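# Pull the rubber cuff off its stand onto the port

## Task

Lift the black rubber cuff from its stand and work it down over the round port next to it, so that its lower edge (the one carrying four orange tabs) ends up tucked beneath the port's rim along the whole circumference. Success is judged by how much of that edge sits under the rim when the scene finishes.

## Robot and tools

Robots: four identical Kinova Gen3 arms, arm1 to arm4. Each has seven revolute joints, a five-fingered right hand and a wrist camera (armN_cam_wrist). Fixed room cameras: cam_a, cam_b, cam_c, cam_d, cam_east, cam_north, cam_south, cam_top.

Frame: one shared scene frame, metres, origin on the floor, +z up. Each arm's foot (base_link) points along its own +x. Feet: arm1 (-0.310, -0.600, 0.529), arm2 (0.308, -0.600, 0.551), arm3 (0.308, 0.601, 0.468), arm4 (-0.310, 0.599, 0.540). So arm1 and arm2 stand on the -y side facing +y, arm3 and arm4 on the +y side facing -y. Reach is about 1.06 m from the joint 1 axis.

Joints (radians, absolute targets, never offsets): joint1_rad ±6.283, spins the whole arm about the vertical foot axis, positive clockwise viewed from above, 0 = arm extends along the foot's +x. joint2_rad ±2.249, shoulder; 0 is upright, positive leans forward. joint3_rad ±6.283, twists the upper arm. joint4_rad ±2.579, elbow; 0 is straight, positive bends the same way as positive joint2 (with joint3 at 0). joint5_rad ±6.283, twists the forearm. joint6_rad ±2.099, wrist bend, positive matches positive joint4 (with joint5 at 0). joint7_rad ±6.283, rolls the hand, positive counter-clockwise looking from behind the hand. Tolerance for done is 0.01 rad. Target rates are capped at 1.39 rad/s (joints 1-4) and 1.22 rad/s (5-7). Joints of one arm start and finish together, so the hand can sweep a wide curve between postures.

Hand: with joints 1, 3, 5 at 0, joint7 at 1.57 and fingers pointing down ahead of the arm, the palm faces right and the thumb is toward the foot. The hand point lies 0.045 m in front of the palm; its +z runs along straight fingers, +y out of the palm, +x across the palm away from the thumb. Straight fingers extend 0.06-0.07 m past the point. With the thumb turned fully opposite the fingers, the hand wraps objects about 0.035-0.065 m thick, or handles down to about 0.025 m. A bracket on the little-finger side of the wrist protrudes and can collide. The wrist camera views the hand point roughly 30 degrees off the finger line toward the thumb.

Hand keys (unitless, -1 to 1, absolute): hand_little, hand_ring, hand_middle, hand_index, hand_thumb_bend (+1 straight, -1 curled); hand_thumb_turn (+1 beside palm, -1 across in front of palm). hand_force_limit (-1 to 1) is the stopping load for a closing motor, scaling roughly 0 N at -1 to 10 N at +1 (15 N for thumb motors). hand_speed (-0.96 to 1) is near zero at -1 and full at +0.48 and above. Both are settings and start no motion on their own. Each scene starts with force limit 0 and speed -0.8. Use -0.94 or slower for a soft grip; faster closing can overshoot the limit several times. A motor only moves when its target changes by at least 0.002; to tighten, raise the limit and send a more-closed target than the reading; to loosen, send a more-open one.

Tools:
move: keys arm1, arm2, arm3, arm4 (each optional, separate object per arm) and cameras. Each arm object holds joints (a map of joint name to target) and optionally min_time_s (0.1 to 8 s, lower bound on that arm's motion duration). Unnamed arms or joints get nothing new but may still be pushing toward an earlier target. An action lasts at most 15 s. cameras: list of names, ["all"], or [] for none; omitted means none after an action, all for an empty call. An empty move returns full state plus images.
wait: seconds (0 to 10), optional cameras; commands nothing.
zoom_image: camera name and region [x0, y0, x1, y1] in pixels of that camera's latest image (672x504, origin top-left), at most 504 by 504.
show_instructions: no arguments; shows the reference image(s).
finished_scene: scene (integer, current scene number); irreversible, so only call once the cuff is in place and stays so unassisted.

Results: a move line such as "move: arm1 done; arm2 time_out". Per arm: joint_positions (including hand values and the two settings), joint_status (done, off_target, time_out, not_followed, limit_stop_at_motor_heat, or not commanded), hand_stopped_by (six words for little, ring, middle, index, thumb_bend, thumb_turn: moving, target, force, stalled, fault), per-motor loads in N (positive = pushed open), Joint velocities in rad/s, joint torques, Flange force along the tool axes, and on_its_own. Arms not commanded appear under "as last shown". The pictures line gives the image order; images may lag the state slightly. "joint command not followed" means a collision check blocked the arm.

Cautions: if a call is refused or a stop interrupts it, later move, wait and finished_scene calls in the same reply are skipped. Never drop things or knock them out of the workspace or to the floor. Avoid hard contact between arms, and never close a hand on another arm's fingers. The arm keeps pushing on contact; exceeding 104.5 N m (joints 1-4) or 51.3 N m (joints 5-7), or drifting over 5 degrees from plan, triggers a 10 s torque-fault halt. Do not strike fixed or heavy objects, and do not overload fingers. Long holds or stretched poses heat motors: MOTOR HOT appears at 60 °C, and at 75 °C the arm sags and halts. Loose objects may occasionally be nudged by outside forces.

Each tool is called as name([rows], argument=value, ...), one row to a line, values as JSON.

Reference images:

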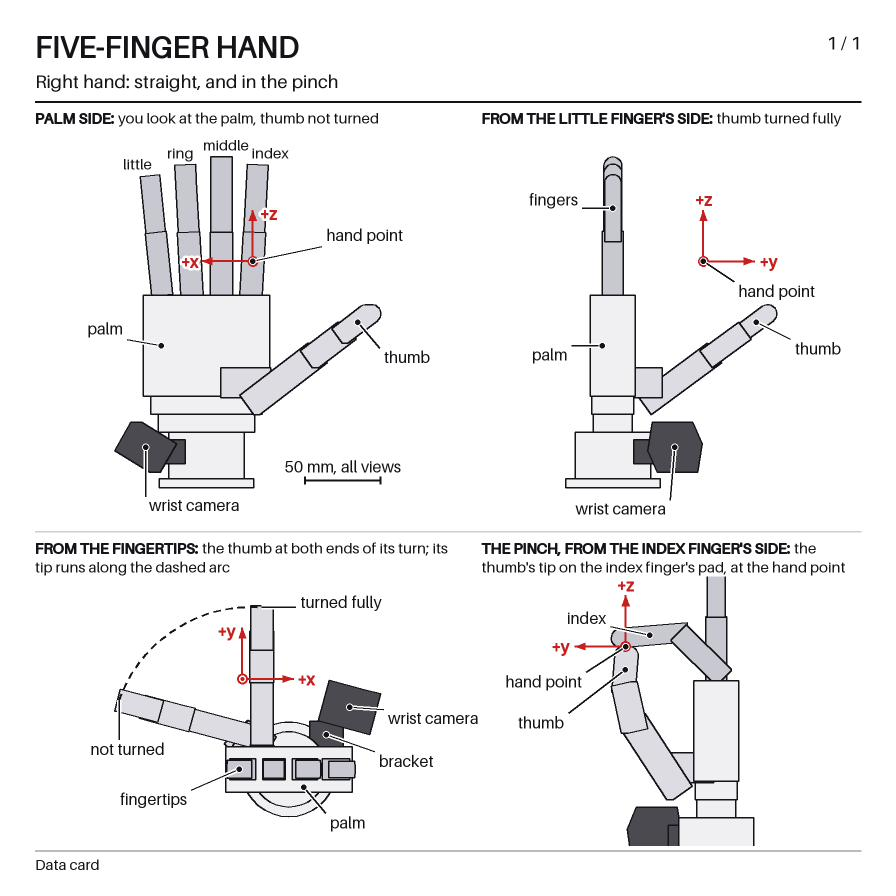

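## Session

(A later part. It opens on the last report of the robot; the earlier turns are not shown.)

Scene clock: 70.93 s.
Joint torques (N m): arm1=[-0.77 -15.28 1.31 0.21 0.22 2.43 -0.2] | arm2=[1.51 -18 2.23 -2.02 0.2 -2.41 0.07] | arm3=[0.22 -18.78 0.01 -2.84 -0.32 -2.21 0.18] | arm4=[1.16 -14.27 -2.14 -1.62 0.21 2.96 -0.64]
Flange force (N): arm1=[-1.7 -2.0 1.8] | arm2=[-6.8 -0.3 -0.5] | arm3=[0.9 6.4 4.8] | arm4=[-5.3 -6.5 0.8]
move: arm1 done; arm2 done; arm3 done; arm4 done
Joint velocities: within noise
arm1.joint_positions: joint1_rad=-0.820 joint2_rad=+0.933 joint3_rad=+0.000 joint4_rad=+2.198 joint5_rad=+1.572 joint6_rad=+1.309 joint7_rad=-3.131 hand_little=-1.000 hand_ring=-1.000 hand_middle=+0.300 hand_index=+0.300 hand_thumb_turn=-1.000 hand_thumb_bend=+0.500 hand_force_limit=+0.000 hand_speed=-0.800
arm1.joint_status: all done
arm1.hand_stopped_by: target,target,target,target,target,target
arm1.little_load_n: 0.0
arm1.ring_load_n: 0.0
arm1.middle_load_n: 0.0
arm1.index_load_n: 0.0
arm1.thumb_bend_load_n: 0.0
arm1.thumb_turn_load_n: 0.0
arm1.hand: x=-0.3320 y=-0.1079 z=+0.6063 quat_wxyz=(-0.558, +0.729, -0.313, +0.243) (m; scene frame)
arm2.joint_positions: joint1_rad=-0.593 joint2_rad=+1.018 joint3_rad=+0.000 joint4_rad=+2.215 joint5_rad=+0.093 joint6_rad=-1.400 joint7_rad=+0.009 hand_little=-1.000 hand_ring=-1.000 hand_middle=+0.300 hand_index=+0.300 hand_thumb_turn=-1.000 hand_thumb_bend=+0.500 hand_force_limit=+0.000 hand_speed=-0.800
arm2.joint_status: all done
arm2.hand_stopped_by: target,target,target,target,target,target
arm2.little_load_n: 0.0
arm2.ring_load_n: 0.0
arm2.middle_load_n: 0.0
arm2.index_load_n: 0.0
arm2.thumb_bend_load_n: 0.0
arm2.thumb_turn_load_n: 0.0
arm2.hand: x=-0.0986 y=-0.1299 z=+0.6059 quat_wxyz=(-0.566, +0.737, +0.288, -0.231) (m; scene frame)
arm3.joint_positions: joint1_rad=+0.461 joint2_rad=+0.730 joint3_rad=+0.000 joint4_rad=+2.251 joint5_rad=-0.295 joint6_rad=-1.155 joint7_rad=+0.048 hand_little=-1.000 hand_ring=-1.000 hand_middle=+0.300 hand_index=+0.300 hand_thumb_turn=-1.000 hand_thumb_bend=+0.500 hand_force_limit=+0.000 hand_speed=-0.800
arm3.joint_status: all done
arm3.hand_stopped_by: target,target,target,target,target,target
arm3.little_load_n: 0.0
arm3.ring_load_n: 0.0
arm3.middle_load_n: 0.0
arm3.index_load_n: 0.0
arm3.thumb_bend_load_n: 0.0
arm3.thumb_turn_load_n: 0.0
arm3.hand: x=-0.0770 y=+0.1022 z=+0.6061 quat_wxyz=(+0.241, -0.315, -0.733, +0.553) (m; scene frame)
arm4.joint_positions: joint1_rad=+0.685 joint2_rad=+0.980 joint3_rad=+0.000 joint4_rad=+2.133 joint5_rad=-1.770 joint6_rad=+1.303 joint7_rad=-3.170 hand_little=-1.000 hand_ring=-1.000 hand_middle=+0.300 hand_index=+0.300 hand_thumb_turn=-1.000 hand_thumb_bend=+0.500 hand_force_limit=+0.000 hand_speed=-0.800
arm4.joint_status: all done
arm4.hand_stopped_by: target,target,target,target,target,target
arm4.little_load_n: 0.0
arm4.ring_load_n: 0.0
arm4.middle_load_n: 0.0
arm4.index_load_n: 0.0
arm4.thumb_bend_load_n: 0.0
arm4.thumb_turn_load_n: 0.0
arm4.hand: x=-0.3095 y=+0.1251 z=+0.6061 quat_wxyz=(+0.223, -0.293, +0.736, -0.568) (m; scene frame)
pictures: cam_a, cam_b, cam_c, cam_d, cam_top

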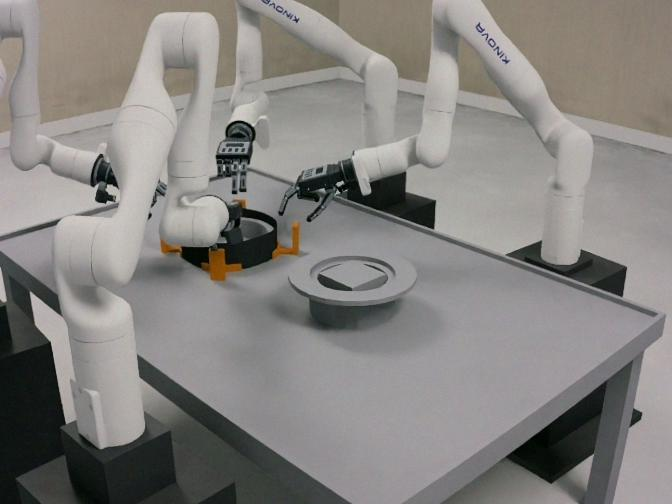

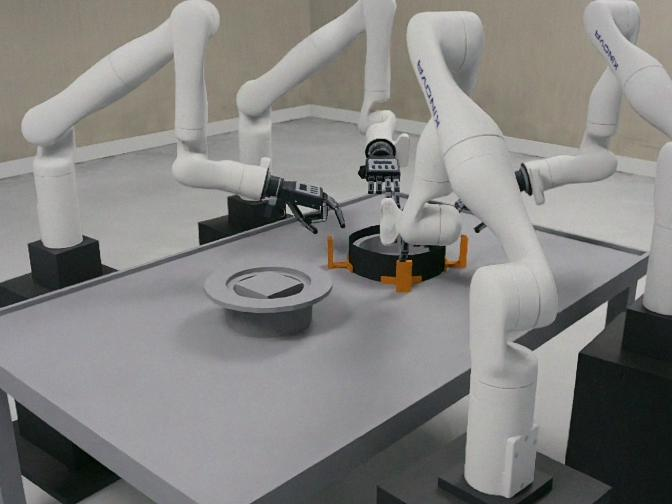

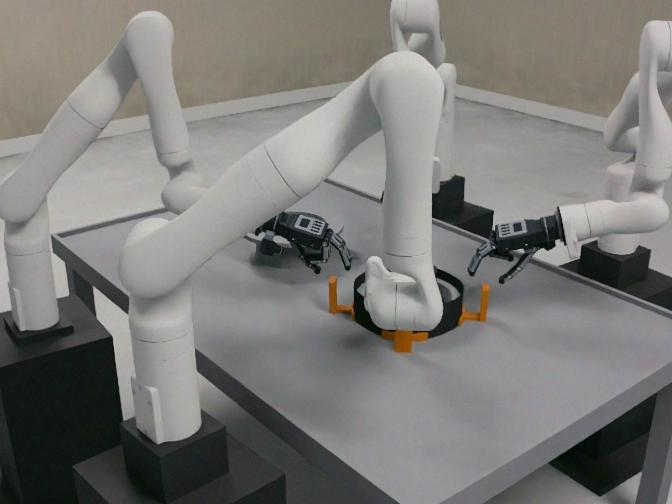

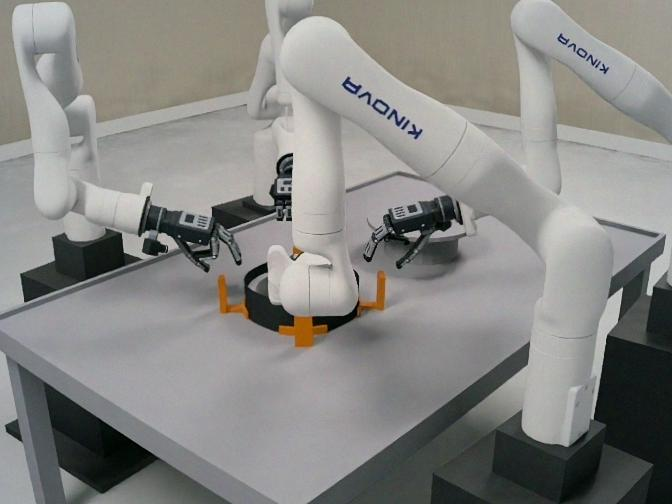

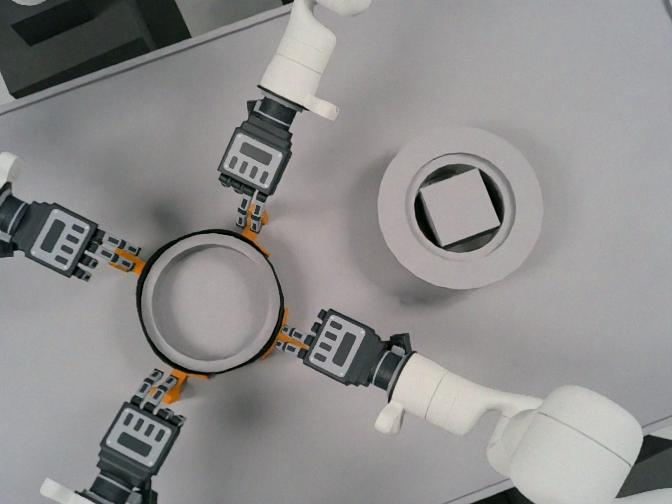

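move(arm1={"joints":{"joint1_rad":-0.8198,"joint2_rad":1.1209,"joint4_rad":2.1497,"joint5_rad":1.6091,"joint6_rad":1.3117,"joint7_rad":-3.2751,"hand_index":0.15,"hand_middle":0.15,"hand_thumb_bend":0.3},"min_time_s":3}, arm2={"joints":{"joint1_rad":-0.5958,"joint2_rad":1.2040,"joint4_rad":2.1408,"joint5_rad":0.0891,"joint6_rad":-1.5113,"joint7_rad":0.0186,"hand_index":0.15,"hand_middle":0.15,"hand_thumb_bend":0.3},"min_time_s":3}, arm3={"joints":{"joint1_rad":0.4727,"joint2_rad":0.9269,"joint4_rad":2.2356,"joint5_rad":-0.2661,"joint6_rad":-1.3292,"joint7_rad":-0.0057,"hand_index":0.15,"hand_middle":0.15,"hand_thumb_bend":0.3},"min_time_s":3}, arm4={"joints":{"joint1_rad":0.6880,"joint2_rad":1.1584,"joint4_rad":2.0507,"joint5_rad":-1.7913,"joint6_rad":1.3232,"joint7_rad":-3.0734,"hand_index":0.15,"hand_middle":0.15,"hand_thumb_bend":0.3},"min_time_s":3}, cameras=["cam_top","cam_a","cam_b","cam_c","cam_d"])

zoom_image(camera="cam_top", region=[90, 180, 330, 420])

zoom_image(camera="cam_d", region=[160, 200, 440, 370])

zoom_image(camera="cam_b", region=[300, 160, 520, 310])

Scene clock: 142.97 s.
Joint torques (N m): arm1=[-0.78 -15.92 1.52 1.38 -0.15 2.38 -0.21] | arm2=[1.47 -18.71 2.2 -1.12 0.24 -2.42 0.08] | arm3=[0.25 -19.8 0.14 -1.35 -0.42 -2.2 0.19] | arm4=[1.2 -15.21 -2.31 -0.9 0.42 2.98 -0.64]
Flange force (N): arm1=[-2.0 -1.9 2.1] | arm2=[-6.8 -0.5 -0.5] | arm3=[1.3 7.0 3.7] | arm4=[-4.8 -6.9 0.6]
move: arm1 done; arm2 done; arm3 done; arm4 done
Joint velocities: within noise
arm1.joint_positions: joint1_rad=-0.820 joint2_rad=+1.121 joint3_rad=+0.000 joint4_rad=+2.150 joint5_rad=+1.609 joint6_rad=+1.312 joint7_rad=-3.275 hand_little=-1.000 hand_ring=-1.000 hand_middle=+0.150 hand_index=+0.150 hand_thumb_turn=-1.000 hand_thumb_bend=+0.300 hand_force_limit=+0.000 hand_speed=-0.800
arm1.joint_status: all done
arm1.hand_stopped_by: target,target,target,target,target,target
arm1.little_load_n: 0.0
arm1.ring_load_n: 0.0
arm1.middle_load_n: 0.0
arm1.index_load_n: 0.0
arm1.thumb_bend_load_n: 0.5
arm1.thumb_turn_load_n: 0.0
arm1.hand: x=-0.3298 y=-0.1103 z=+0.5413 quat_wxyz=(-0.558, +0.729, -0.313, +0.243) (m; scene frame)
arm2.joint_positions: joint1_rad=-0.596 joint2_rad=+1.204 joint3_rad=+0.000 joint4_rad=+2.141 joint5_rad=+0.089 joint6_rad=-1.511 joint7_rad=+0.019 hand_little=-1.000 hand_ring=-1.000 hand_middle=+0.150 hand_index=+0.150 hand_thumb_turn=-1.000 hand_thumb_bend=+0.300 hand_force_limit=+0.000 hand_speed=-0.800
arm2.joint_status: all done
arm2.hand_stopped_by: target,target,target,target,target,target
arm2.little_load_n: 0.0
arm2.ring_load_n: 0.0
arm2.middle_load_n: 0.0
arm2.index_load_n: 0.0
arm2.thumb_bend_load_n: 0.0
arm2.thumb_turn_load_n: 0.0
arm2.hand: x=-0.1003 y=-0.1309 z=+0.5408 quat_wxyz=(-0.566, +0.737, +0.288, -0.231) (m; scene frame)
arm3.joint_positions: joint1_rad=+0.473 joint2_rad=+0.927 joint3_rad=+0.000 joint4_rad=+2.236 joint5_rad=-0.266 joint6_rad=-1.329 joint7_rad=-0.006 hand_little=-1.000 hand_ring=-1.000 hand_middle=+0.150 hand_index=+0.150 hand_thumb_turn=-1.000 hand_thumb_bend=+0.300 hand_force_limit=+0.000 hand_speed=-0.800
arm3.joint_status: all done
arm3.hand_stopped_by: target,target,target,target,target,target
arm3.little_load_n: 0.0
arm3.ring_load_n: 0.0
arm3.middle_load_n: 0.0
arm3.index_load_n: 0.0
arm3.thumb_bend_load_n: 0.0
arm3.thumb_turn_load_n: 0.0
arm3.hand: x=-0.0794 y=+0.1060 z=+0.5412 quat_wxyz=(+0.241, -0.315, -0.733, +0.553) (m; scene frame)
arm4.joint_positions: joint1_rad=+0.688 joint2_rad=+1.158 joint3_rad=+0.000 joint4_rad=+2.051 joint5_rad=-1.791 joint6_rad=+1.323 joint7_rad=-3.073 hand_little=-1.000 hand_ring=-1.000 hand_middle=+0.150 hand_index=+0.150 hand_thumb_turn=-1.000 hand_thumb_bend=+0.300 hand_force_limit=+0.000 hand_speed=-0.800
arm4.joint_status: all done
arm4.hand_stopped_by: target,target,target,target,target,target
arm4.little_load_n: 0.0
arm4.ring_load_n: 0.0
arm4.middle_load_n: 0.0
arm4.index_load_n: 0.0
arm4.thumb_bend_load_n: 0.0
arm4.thumb_turn_load_n: 0.0
arm4.hand: x=-0.3139 y=+0.1207 z=+0.5412 quat_wxyz=(+0.224, -0.294, +0.736, -0.568) (m; scene frame)
pictures: cam_a, cam_b, cam_c, cam_d, cam_top

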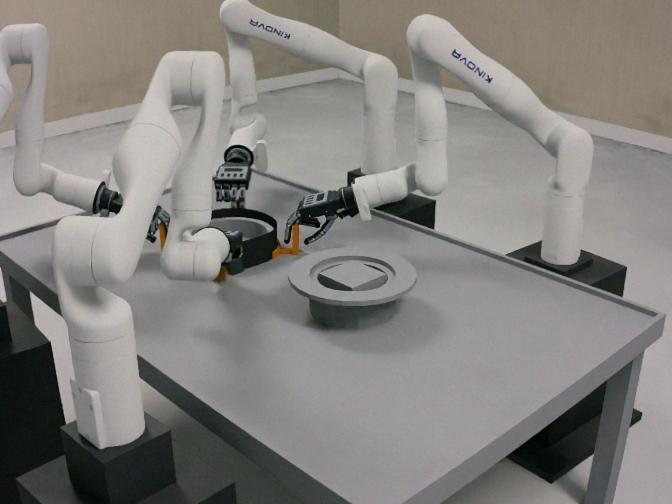

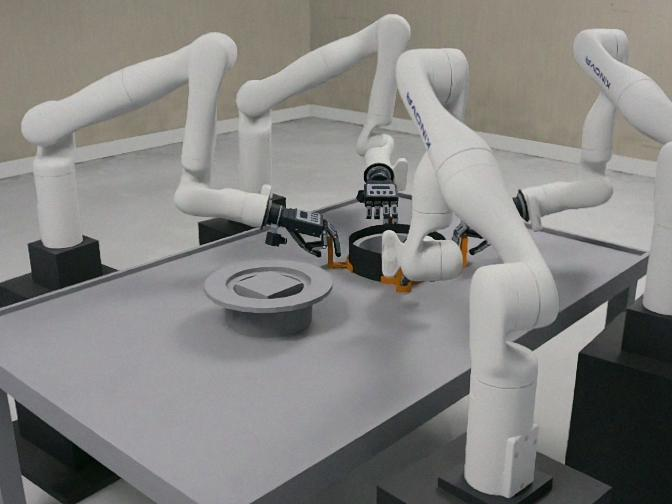

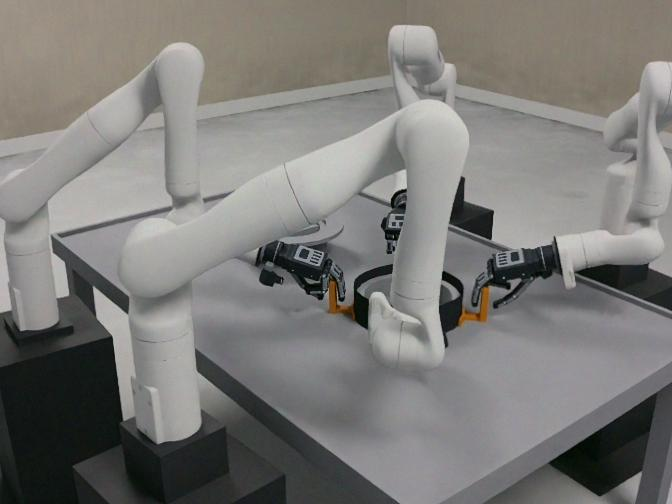

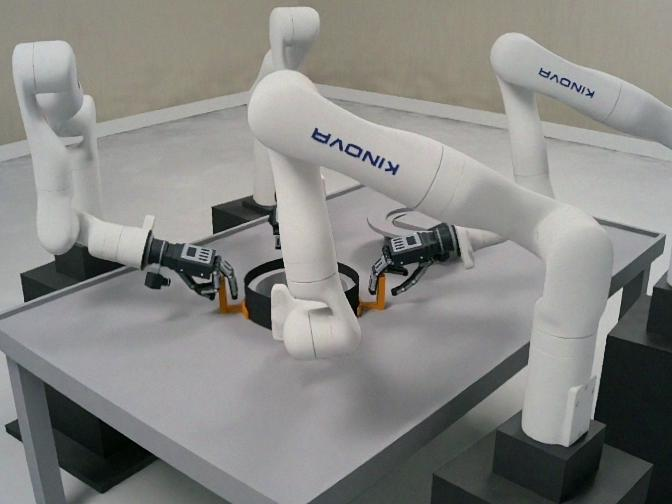

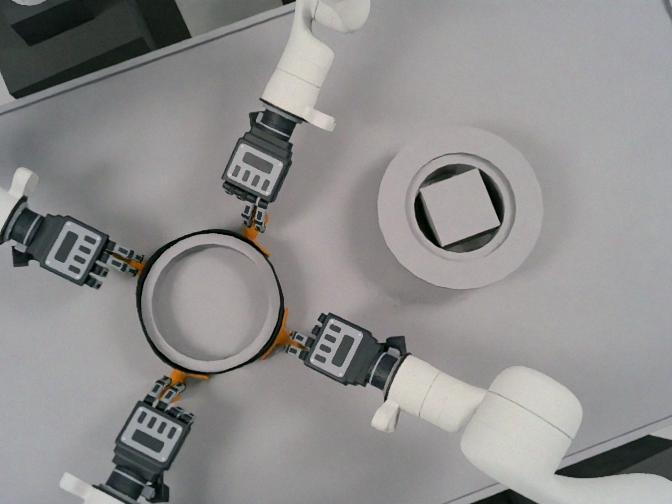

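Scaled by 2.100 from the camera's 672x504 image, which has a finer 960x720 frame.

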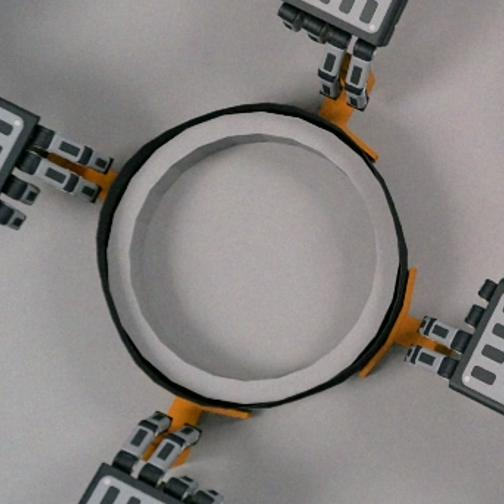

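Scaled by 1.800 from the camera's 672x504 image, which has a finer 960x720 frame.

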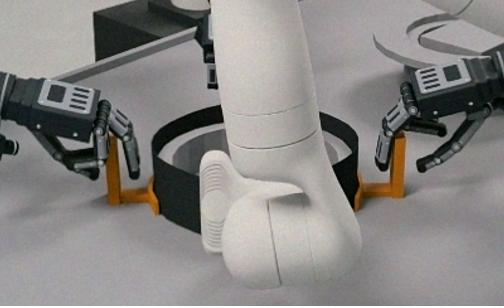

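Scaled by 2.291 from the camera's 672x504 image, which has a finer 960x720 frame.

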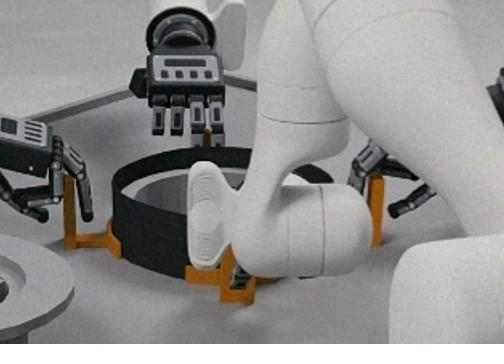

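move(arm1={"joints":{"hand_speed":-0.92,"hand_force_limit":-0.2,"hand_index":-0.3,"hand_middle":-0.3,"hand_thumb_bend":-0.5}}, arm2={"joints":{"hand_speed":-0.92,"hand_force_limit":-0.2,"hand_index":-0.3,"hand_middle":-0.3,"hand_thumb_bend":-0.5}}, arm3={"joints":{"hand_speed":-0.92,"hand_force_limit":-0.2,"hand_index":-0.3,"hand_middle":-0.3,"hand_thumb_bend":-0.5}}, arm4={"joints":{"hand_speed":-0.92,"hand_force_limit":-0.2,"hand_index":-0.3,"hand_middle":-0.3,"hand_thumb_bend":-0.5}})

move(arm1={"joints":{"hand_force_limit":0.4,"hand_index":-0.4,"hand_middle":-0.4,"hand_thumb_bend":-0.6}}, arm2={"joints":{"hand_force_limit":0.4,"hand_index":-0.4,"hand_middle":-0.4,"hand_thumb_bend":-0.6}}, arm3={"joints":{"hand_force_limit":0.4,"hand_index":-0.4,"hand_middle":-0.4,"hand_thumb_bend":-0.6}}, arm4={"joints":{"hand_force_limit":0.4,"hand_index":-0.4,"hand_middle":-0.4,"hand_thumb_bend":-0.6}}, cameras=["cam_top","cam_b","cam_d"])

Scene clock: 157.83 s.
Joint torques (N m): arm1=[-2.24 -16.05 0.02 1.16 0.19 1.91 -0.21] | arm2=[1.48 -17.6 2.31 0.62 0.39 -1.85 0.09] | arm3=[0.09 -18.94 -0.13 0.48 -0.42 -1.61 0.24] | arm4=[2.23 -15.01 -1.3 -0.63 0.55 2.59 -0.68]
Flange force (N): arm1=[-1.5 -2.8 5.4] | arm2=[-6.7 -1.4 3.2] | arm3=[1.0 5.8 7.5] | arm4=[-5.0 -7.6 3.5]
move: arm1 off_target; arm2 off_target; arm3 off_target; arm4 off_target
Joint velocities: within noise
arm1.joint_positions: joint1_rad=-0.820 joint2_rad=+1.121 joint3_rad=+0.000 joint4_rad=+2.150 joint5_rad=+1.609 joint6_rad=+1.312 joint7_rad=-3.275 hand_little=-1.000 hand_ring=-1.000 hand_middle=-0.050 hand_index=-0.087 hand_thumb_turn=-1.000 hand_thumb_bend=+0.146 hand_force_limit=-0.200 hand_speed=-0.920
arm1.joint_status: hand_middle off_target (ended at -0.050, target -0.300); hand_index off_target (ended at -0.087, target -0.300); hand_thumb_bend off_target (ended at +0.146, target -0.500); the others done
arm1.hand_stopped_by: target,target,force,force,force,target
arm1.little_load_n: 0.0
arm1.ring_load_n: 0.0
arm1.middle_load_n: 1.0
arm1.index_load_n: 8.5
arm1.thumb_bend_load_n: 5.0
arm1.thumb_turn_load_n: -1.0
arm1.hand: x=-0.3298 y=-0.1103 z=+0.5413 quat_wxyz=(-0.558, +0.729, -0.313, +0.243) (m; scene frame)
arm2.joint_positions: joint1_rad=-0.596 joint2_rad=+1.204 joint3_rad=+0.000 joint4_rad=+2.141 joint5_rad=+0.089 joint6_rad=-1.511 joint7_rad=+0.019 hand_little=-1.000 hand_ring=-1.000 hand_middle=-0.035 hand_index=-0.072 hand_thumb_turn=-1.000 hand_thumb_bend=+0.107 hand_force_limit=-0.200 hand_speed=-0.920
arm2.joint_status: hand_middle off_target (ended at -0.035, target -0.300); hand_index off_target (ended at -0.072, target -0.300); hand_thumb_bend off_target (ended at +0.107, target -0.500); the others done
arm2.hand_stopped_by: target,target,force,force,force,target
arm2.little_load_n: 0.0
arm2.ring_load_n: 0.0
arm2.middle_load_n: 1.5
arm2.index_load_n: 8.5
arm2.thumb_bend_load_n: 5.5
arm2.thumb_turn_load_n: 0.0
arm2.hand: x=-0.1003 y=-0.1309 z=+0.5408 quat_wxyz=(-0.566, +0.737, +0.288, -0.231) (m; scene frame)
arm3.joint_positions: joint1_rad=+0.473 joint2_rad=+0.927 joint3_rad=+0.000 joint4_rad=+2.236 joint5_rad=-0.266 joint6_rad=-1.329 joint7_rad=-0.006 hand_little=-1.000 hand_ring=-1.000 hand_middle=-0.043 hand_index=-0.087 hand_thumb_turn=-1.000 hand_thumb_bend=+0.135 hand_force_limit=-0.200 hand_speed=-0.920
arm3.joint_status: hand_middle off_target (ended at -0.043, target -0.300); hand_index off_target (ended at -0.087, target -0.300); hand_thumb_bend off_target (ended at +0.135, target -0.500); the others done
arm3.hand_stopped_by: target,target,force,force,force,target
arm3.little_load_n: 0.0
arm3.ring_load_n: 0.0
arm3.middle_load_n: 1.0
arm3.index_load_n: 7.0
arm3.thumb_bend_load_n: 5.5
arm3.thumb_turn_load_n: 0.0
arm3.hand: x=-0.0794 y=+0.1060 z=+0.5412 quat_wxyz=(+0.241, -0.315, -0.733, +0.553) (m; scene frame)
arm4.joint_positions: joint1_rad=+0.688 joint2_rad=+1.158 joint3_rad=+0.000 joint4_rad=+2.051 joint5_rad=-1.791 joint6_rad=+1.323 joint7_rad=-3.073 hand_little=-1.000 hand_ring=-1.000 hand_middle=-0.071 hand_index=-0.094 hand_thumb_turn=-1.000 hand_thumb_bend=+0.154 hand_force_limit=-0.200 hand_speed=-0.920
arm4.joint_status: hand_middle off_target (ended at -0.071, target -0.300); hand_index off_target (ended at -0.094, target -0.300); hand_thumb_bend off_target (ended at +0.154, target -0.500); the others done
arm4.hand_stopped_by: target,target,force,force,force,target
arm4.little_load_n: 0.0
arm4.ring_load_n: 0.0
arm4.middle_load_n: 6.0
arm4.index_load_n: 8.0
arm4.thumb_bend_load_n: 5.5
arm4.thumb_turn_load_n: -1.5
arm4.hand: x=-0.3139 y=+0.1207 z=+0.5412 quat_wxyz=(+0.224, -0.294, +0.736, -0.568) (m; scene frame)
pictures: none

Scene clock: 158.57 s.
Joint torques (N m): arm1=[-2.47 -15.99 -0.35 1.28 0.19 1.73 -0.17] | arm2=[1.52 -17.21 2.35 1.05 0.38 -1.61 0.11] | arm3=[0.25 -18.47 -0.01 1.07 -0.51 -1.34 0.28] | arm4=[2.36 -14.89 -0.97 -0.31 0.57 2.36 -0.64]
Flange force (N): arm1=[-1.7 -2.9 6.2] | arm2=[-6.7 -1.7 3.8] | arm3=[0.6 5.2 8.3] | arm4=[-4.1 -7.7 4.1]
move: arm1 off_target; arm2 off_target; arm3 off_target; arm4 off_target
Joint velocities: within noise
arm1.joint_positions: joint1_rad=-0.820 joint2_rad=+1.121 joint3_rad=+0.000 joint4_rad=+2.150 joint5_rad=+1.609 joint6_rad=+1.312 joint7_rad=-3.275 hand_little=-1.000 hand_ring=-1.000 hand_middle=-0.069 hand_index=-0.087 hand_thumb_turn=-1.000 hand_thumb_bend=+0.118 hand_force_limit=+0.400 hand_speed=-0.920
arm1.joint_status: hand_middle off_target (ended at -0.069, target -0.400); hand_index off_target (ended at -0.087, target -0.400); hand_thumb_bend off_target (ended at +0.118, target -0.600); the others done
arm1.hand_stopped_by: target,target,force,force,force,target
arm1.little_load_n: 0.0
arm1.ring_load_n: 0.0
arm1.middle_load_n: 10.0
arm1.index_load_n: 11.5
arm1.thumb_bend_load_n: 10.5
arm1.thumb_turn_load_n: 0.5
arm1.hand: x=-0.3298 y=-0.1103 z=+0.5413 quat_wxyz=(-0.558, +0.729, -0.313, +0.243) (m; scene frame)
arm2.joint_positions: joint1_rad=-0.596 joint2_rad=+1.204 joint3_rad=+0.000 joint4_rad=+2.141 joint5_rad=+0.089 joint6_rad=-1.511 joint7_rad=+0.019 hand_little=-1.000 hand_ring=-1.000 hand_middle=-0.054 hand_index=-0.072 hand_thumb_turn=-1.000 hand_thumb_bend=+0.082 hand_force_limit=+0.400 hand_speed=-0.920
arm2.joint_status: hand_middle off_target (ended at -0.054, target -0.400); hand_index off_target (ended at -0.072, target -0.400); hand_thumb_bend off_target (ended at +0.082, target -0.600); the others done
arm2.hand_stopped_by: target,target,force,force,force,target
arm2.little_load_n: 0.0
arm2.ring_load_n: 0.0
arm2.middle_load_n: 7.0
arm2.index_load_n: 10.0
arm2.thumb_bend_load_n: 10.0
arm2.thumb_turn_load_n: 1.5
arm2.hand: x=-0.1003 y=-0.1309 z=+0.5408 quat_wxyz=(-0.566, +0.737, +0.288, -0.231) (m; scene frame)
arm3.joint_positions: joint1_rad=+0.473 joint2_rad=+0.927 joint3_rad=+0.000 joint4_rad=+2.236 joint5_rad=-0.266 joint6_rad=-1.329 joint7_rad=-0.006 hand_little=-1.000 hand_ring=-1.000 hand_middle=-0.069 hand_index=-0.087 hand_thumb_turn=-1.000 hand_thumb_bend=+0.108 hand_force_limit=+0.400 hand_speed=-0.920
arm3.joint_status: hand_middle off_target (ended at -0.069, target -0.400); hand_index off_target (ended at -0.087, target -0.400); hand_thumb_bend off_target (ended at +0.108, target -0.600); the others done
arm3.hand_stopped_by: target,target,force,force,force,target
arm3.little_load_n: 0.0
arm3.ring_load_n: 0.0
arm3.middle_load_n: 9.0
arm3.index_load_n: 9.0
arm3.thumb_bend_load_n: 10.5
arm3.thumb_turn_load_n: 3.0
arm3.hand: x=-0.0794 y=+0.1060 z=+0.5412 quat_wxyz=(+0.241, -0.315, -0.733, +0.553) (m; scene frame)
arm4.joint_positions: joint1_rad=+0.688 joint2_rad=+1.158 joint3_rad=+0.000 joint4_rad=+2.051 joint5_rad=-1.791 joint6_rad=+1.323 joint7_rad=-3.073 hand_little=-1.000 hand_ring=-1.000 hand_middle=-0.076 hand_index=-0.094 hand_thumb_turn=-1.000 hand_thumb_bend=+0.123 hand_force_limit=+0.400 hand_speed=-0.920
arm4.joint_status: hand_middle off_target (ended at -0.076, target -0.400); hand_index off_target (ended at -0.094, target -0.400); hand_thumb_bend off_target (ended at +0.123, target -0.600); the others done
arm4.hand_stopped_by: target,target,force,force,force,target
arm4.little_load_n: 0.0
arm4.ring_load_n: 0.0
arm4.middle_load_n: 9.0
arm4.index_load_n: 11.0
arm4.thumb_bend_load_n: 10.0
arm4.thumb_turn_load_n: -1.5
arm4.hand: x=-0.3139 y=+0.1207 z=+0.5412 quat_wxyz=(+0.224, -0.294, +0.736, -0.568) (m; scene frame)
pictures: cam_b, cam_d, cam_top

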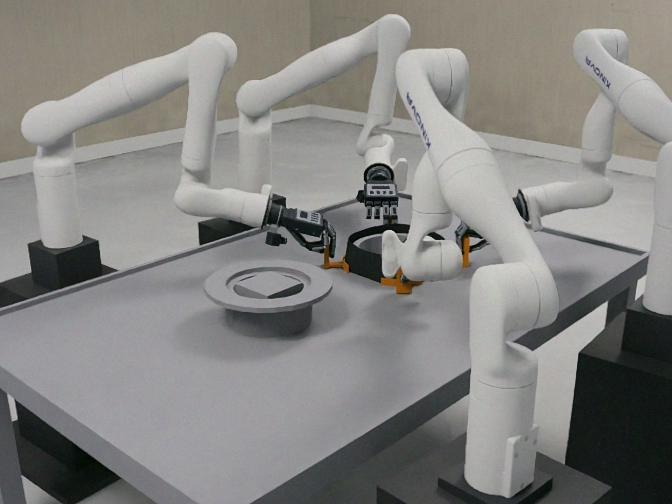

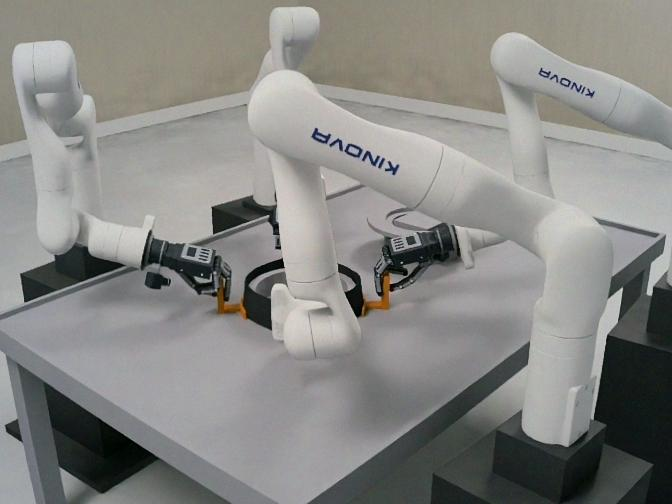

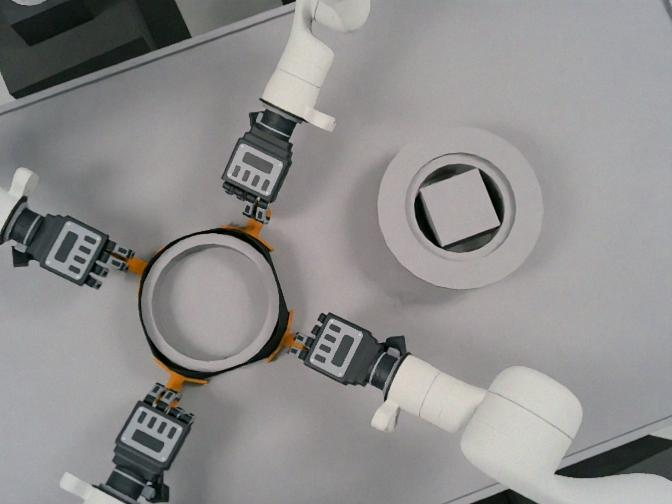

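move(arm1={"joints":{"joint1_rad":-0.8198,"joint2_rad":0.8171,"joint4_rad":2.2236,"joint5_rad":1.5476,"joint6_rad":1.3100,"joint7_rad":-3.0372},"min_time_s":3.5}, arm2={"joints":{"joint1_rad":-0.5958,"joint2_rad":0.9006,"joint4_rad":2.2423,"joint5_rad":0.0921,"joint6_rad":-1.3104,"joint7_rad":0.0001},"min_time_s":3.5}, arm3={"joints":{"joint1_rad":0.4727,"joint2_rad":0.6132,"joint4_rad":2.2453,"joint5_rad":-0.3011,"joint6_rad":-1.0374,"joint7_rad":0.0859},"min_time_s":3.5}, arm4={"joints":{"joint1_rad":0.6880,"joint2_rad":0.8725,"joint4_rad":2.1351,"joint5_rad":-1.7370,"joint6_rad":1.2844,"joint7_rad":-3.2785},"min_time_s":3.5}, cameras=["cam_top","cam_b","cam_d"])

Scene clock: 200.23 s.
Joint torques (N m): arm1=[-2.72 -14.83 -0.85 -0.86 0.72 1.74 -0.24] | arm2=[2.08 -16.67 2.74 -0.56 0.08 -1.71 0.21] | arm3=[0.19 -17.56 -0.17 -2.08 -0.33 -1.62 0.25] | arm4=[2.29 -13.82 -0.95 -2.14 0.23 2.47 -0.66]
Flange force (N): arm1=[-0.9 -3.2 6.4] | arm2=[-7.3 -0.9 4.3] | arm3=[0.3 4.8 9.2] | arm4=[-6.2 -6.5 4.5]
move: arm1 done; arm2 done; arm3 done; arm4 done
Joint velocities: within noise
arm1.joint_positions: joint1_rad=-0.820 joint2_rad=+0.817 joint3_rad=+0.000 joint4_rad=+2.224 joint5_rad=+1.548 joint6_rad=+1.310 joint7_rad=-3.037 hand_little=-1.000 hand_ring=-1.000 hand_middle=-0.069 hand_index=-0.087 hand_thumb_turn=-1.000 hand_thumb_bend=+0.118 hand_force_limit=+0.400 hand_speed=-0.920
arm1.joint_status: all done
arm1.hand_stopped_by: target,target,force,force,force,target
arm1.little_load_n: 0.0
arm1.ring_load_n: 0.0
arm1.middle_load_n: 9.5
arm1.index_load_n: 11.5
arm1.thumb_bend_load_n: 9.5
arm1.thumb_turn_load_n: 0.5
arm1.hand: x=-0.3301 y=-0.1099 z=+0.6453 quat_wxyz=(-0.558, +0.729, -0.313, +0.243) (m; scene frame)
arm2.joint_positions: joint1_rad=-0.596 joint2_rad=+0.901 joint3_rad=+0.000 joint4_rad=+2.242 joint5_rad=+0.092 joint6_rad=-1.310 joint7_rad=+0.000 hand_little=-1.000 hand_ring=-1.000 hand_middle=-0.054 hand_index=-0.072 hand_thumb_turn=-1.000 hand_thumb_bend=+0.082 hand_force_limit=+0.400 hand_speed=-0.920
arm2.joint_status: all done
arm2.hand_stopped_by: target,target,force,force,force,target
arm2.little_load_n: 0.0
arm2.ring_load_n: 0.0
arm2.middle_load_n: 7.0
arm2.index_load_n: 10.0
arm2.thumb_bend_load_n: 9.0
arm2.thumb_turn_load_n: 1.5
arm2.hand: x=-0.0988 y=-0.1303 z=+0.6449 quat_wxyz=(-0.566, +0.737, +0.288, -0.231) (m; scene frame)
arm3.joint_positions: joint1_rad=+0.473 joint2_rad=+0.613 joint3_rad=+0.000 joint4_rad=+2.245 joint5_rad=-0.301 joint6_rad=-1.037 joint7_rad=+0.086 hand_little=-1.000 hand_ring=-1.000 hand_middle=-0.069 hand_index=-0.087 hand_thumb_turn=-1.000 hand_thumb_bend=+0.108 hand_force_limit=+0.400 hand_speed=-0.920
arm3.joint_status: all done
arm3.hand_stopped_by: target,target,force,force,force,target
arm3.little_load_n: 0.0
arm3.ring_load_n: 0.0
arm3.middle_load_n: 8.5
arm3.index_load_n: 9.5
arm3.thumb_bend_load_n: 8.5
arm3.thumb_turn_load_n: 3.0
arm3.hand: x=-0.0800 y=+0.1046 z=+0.6451 quat_wxyz=(+0.242, -0.315, -0.733, +0.553) (m; scene frame)
arm4.joint_positions: joint1_rad=+0.688 joint2_rad=+0.873 joint3_rad=+0.000 joint4_rad=+2.135 joint5_rad=-1.737 joint6_rad=+1.284 joint7_rad=-3.279 hand_little=-1.000 hand_ring=-1.000 hand_middle=-0.076 hand_index=-0.094 hand_thumb_turn=-1.000 hand_thumb_bend=+0.123 hand_force_limit=+0.400 hand_speed=-0.920
arm4.joint_status: all done
arm4.hand_stopped_by: target,target,force,force,force,target
arm4.little_load_n: 0.0
arm4.ring_load_n: 0.0
arm4.middle_load_n: 9.0
arm4.index_load_n: 11.0
arm4.thumb_bend_load_n: 9.5
arm4.thumb_turn_load_n: -1.5
arm4.hand: x=-0.3138 y=+0.1213 z=+0.6451 quat_wxyz=(+0.224, -0.293, +0.736, -0.568) (m; scene frame)
pictures: cam_b, cam_d, cam_top

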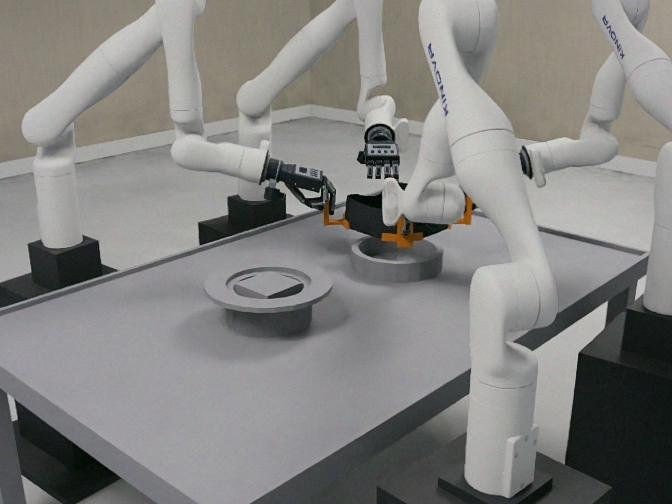

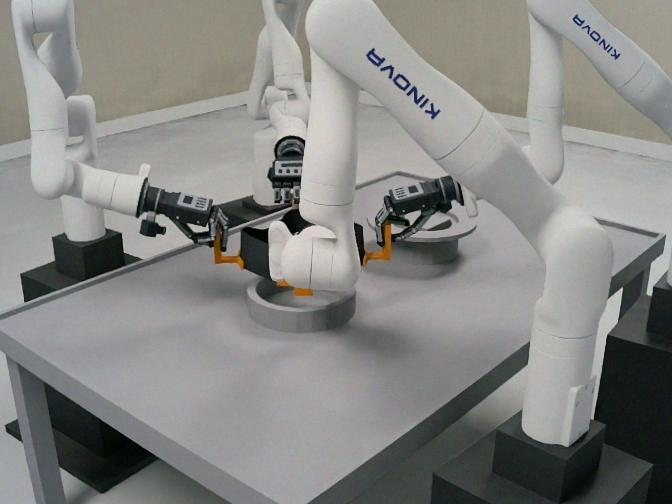

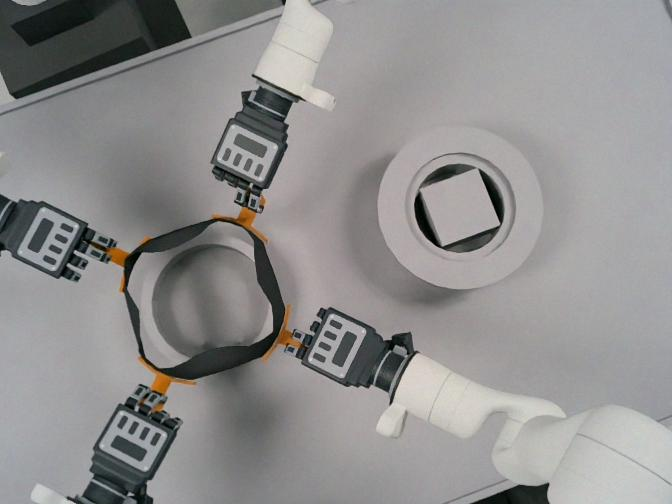

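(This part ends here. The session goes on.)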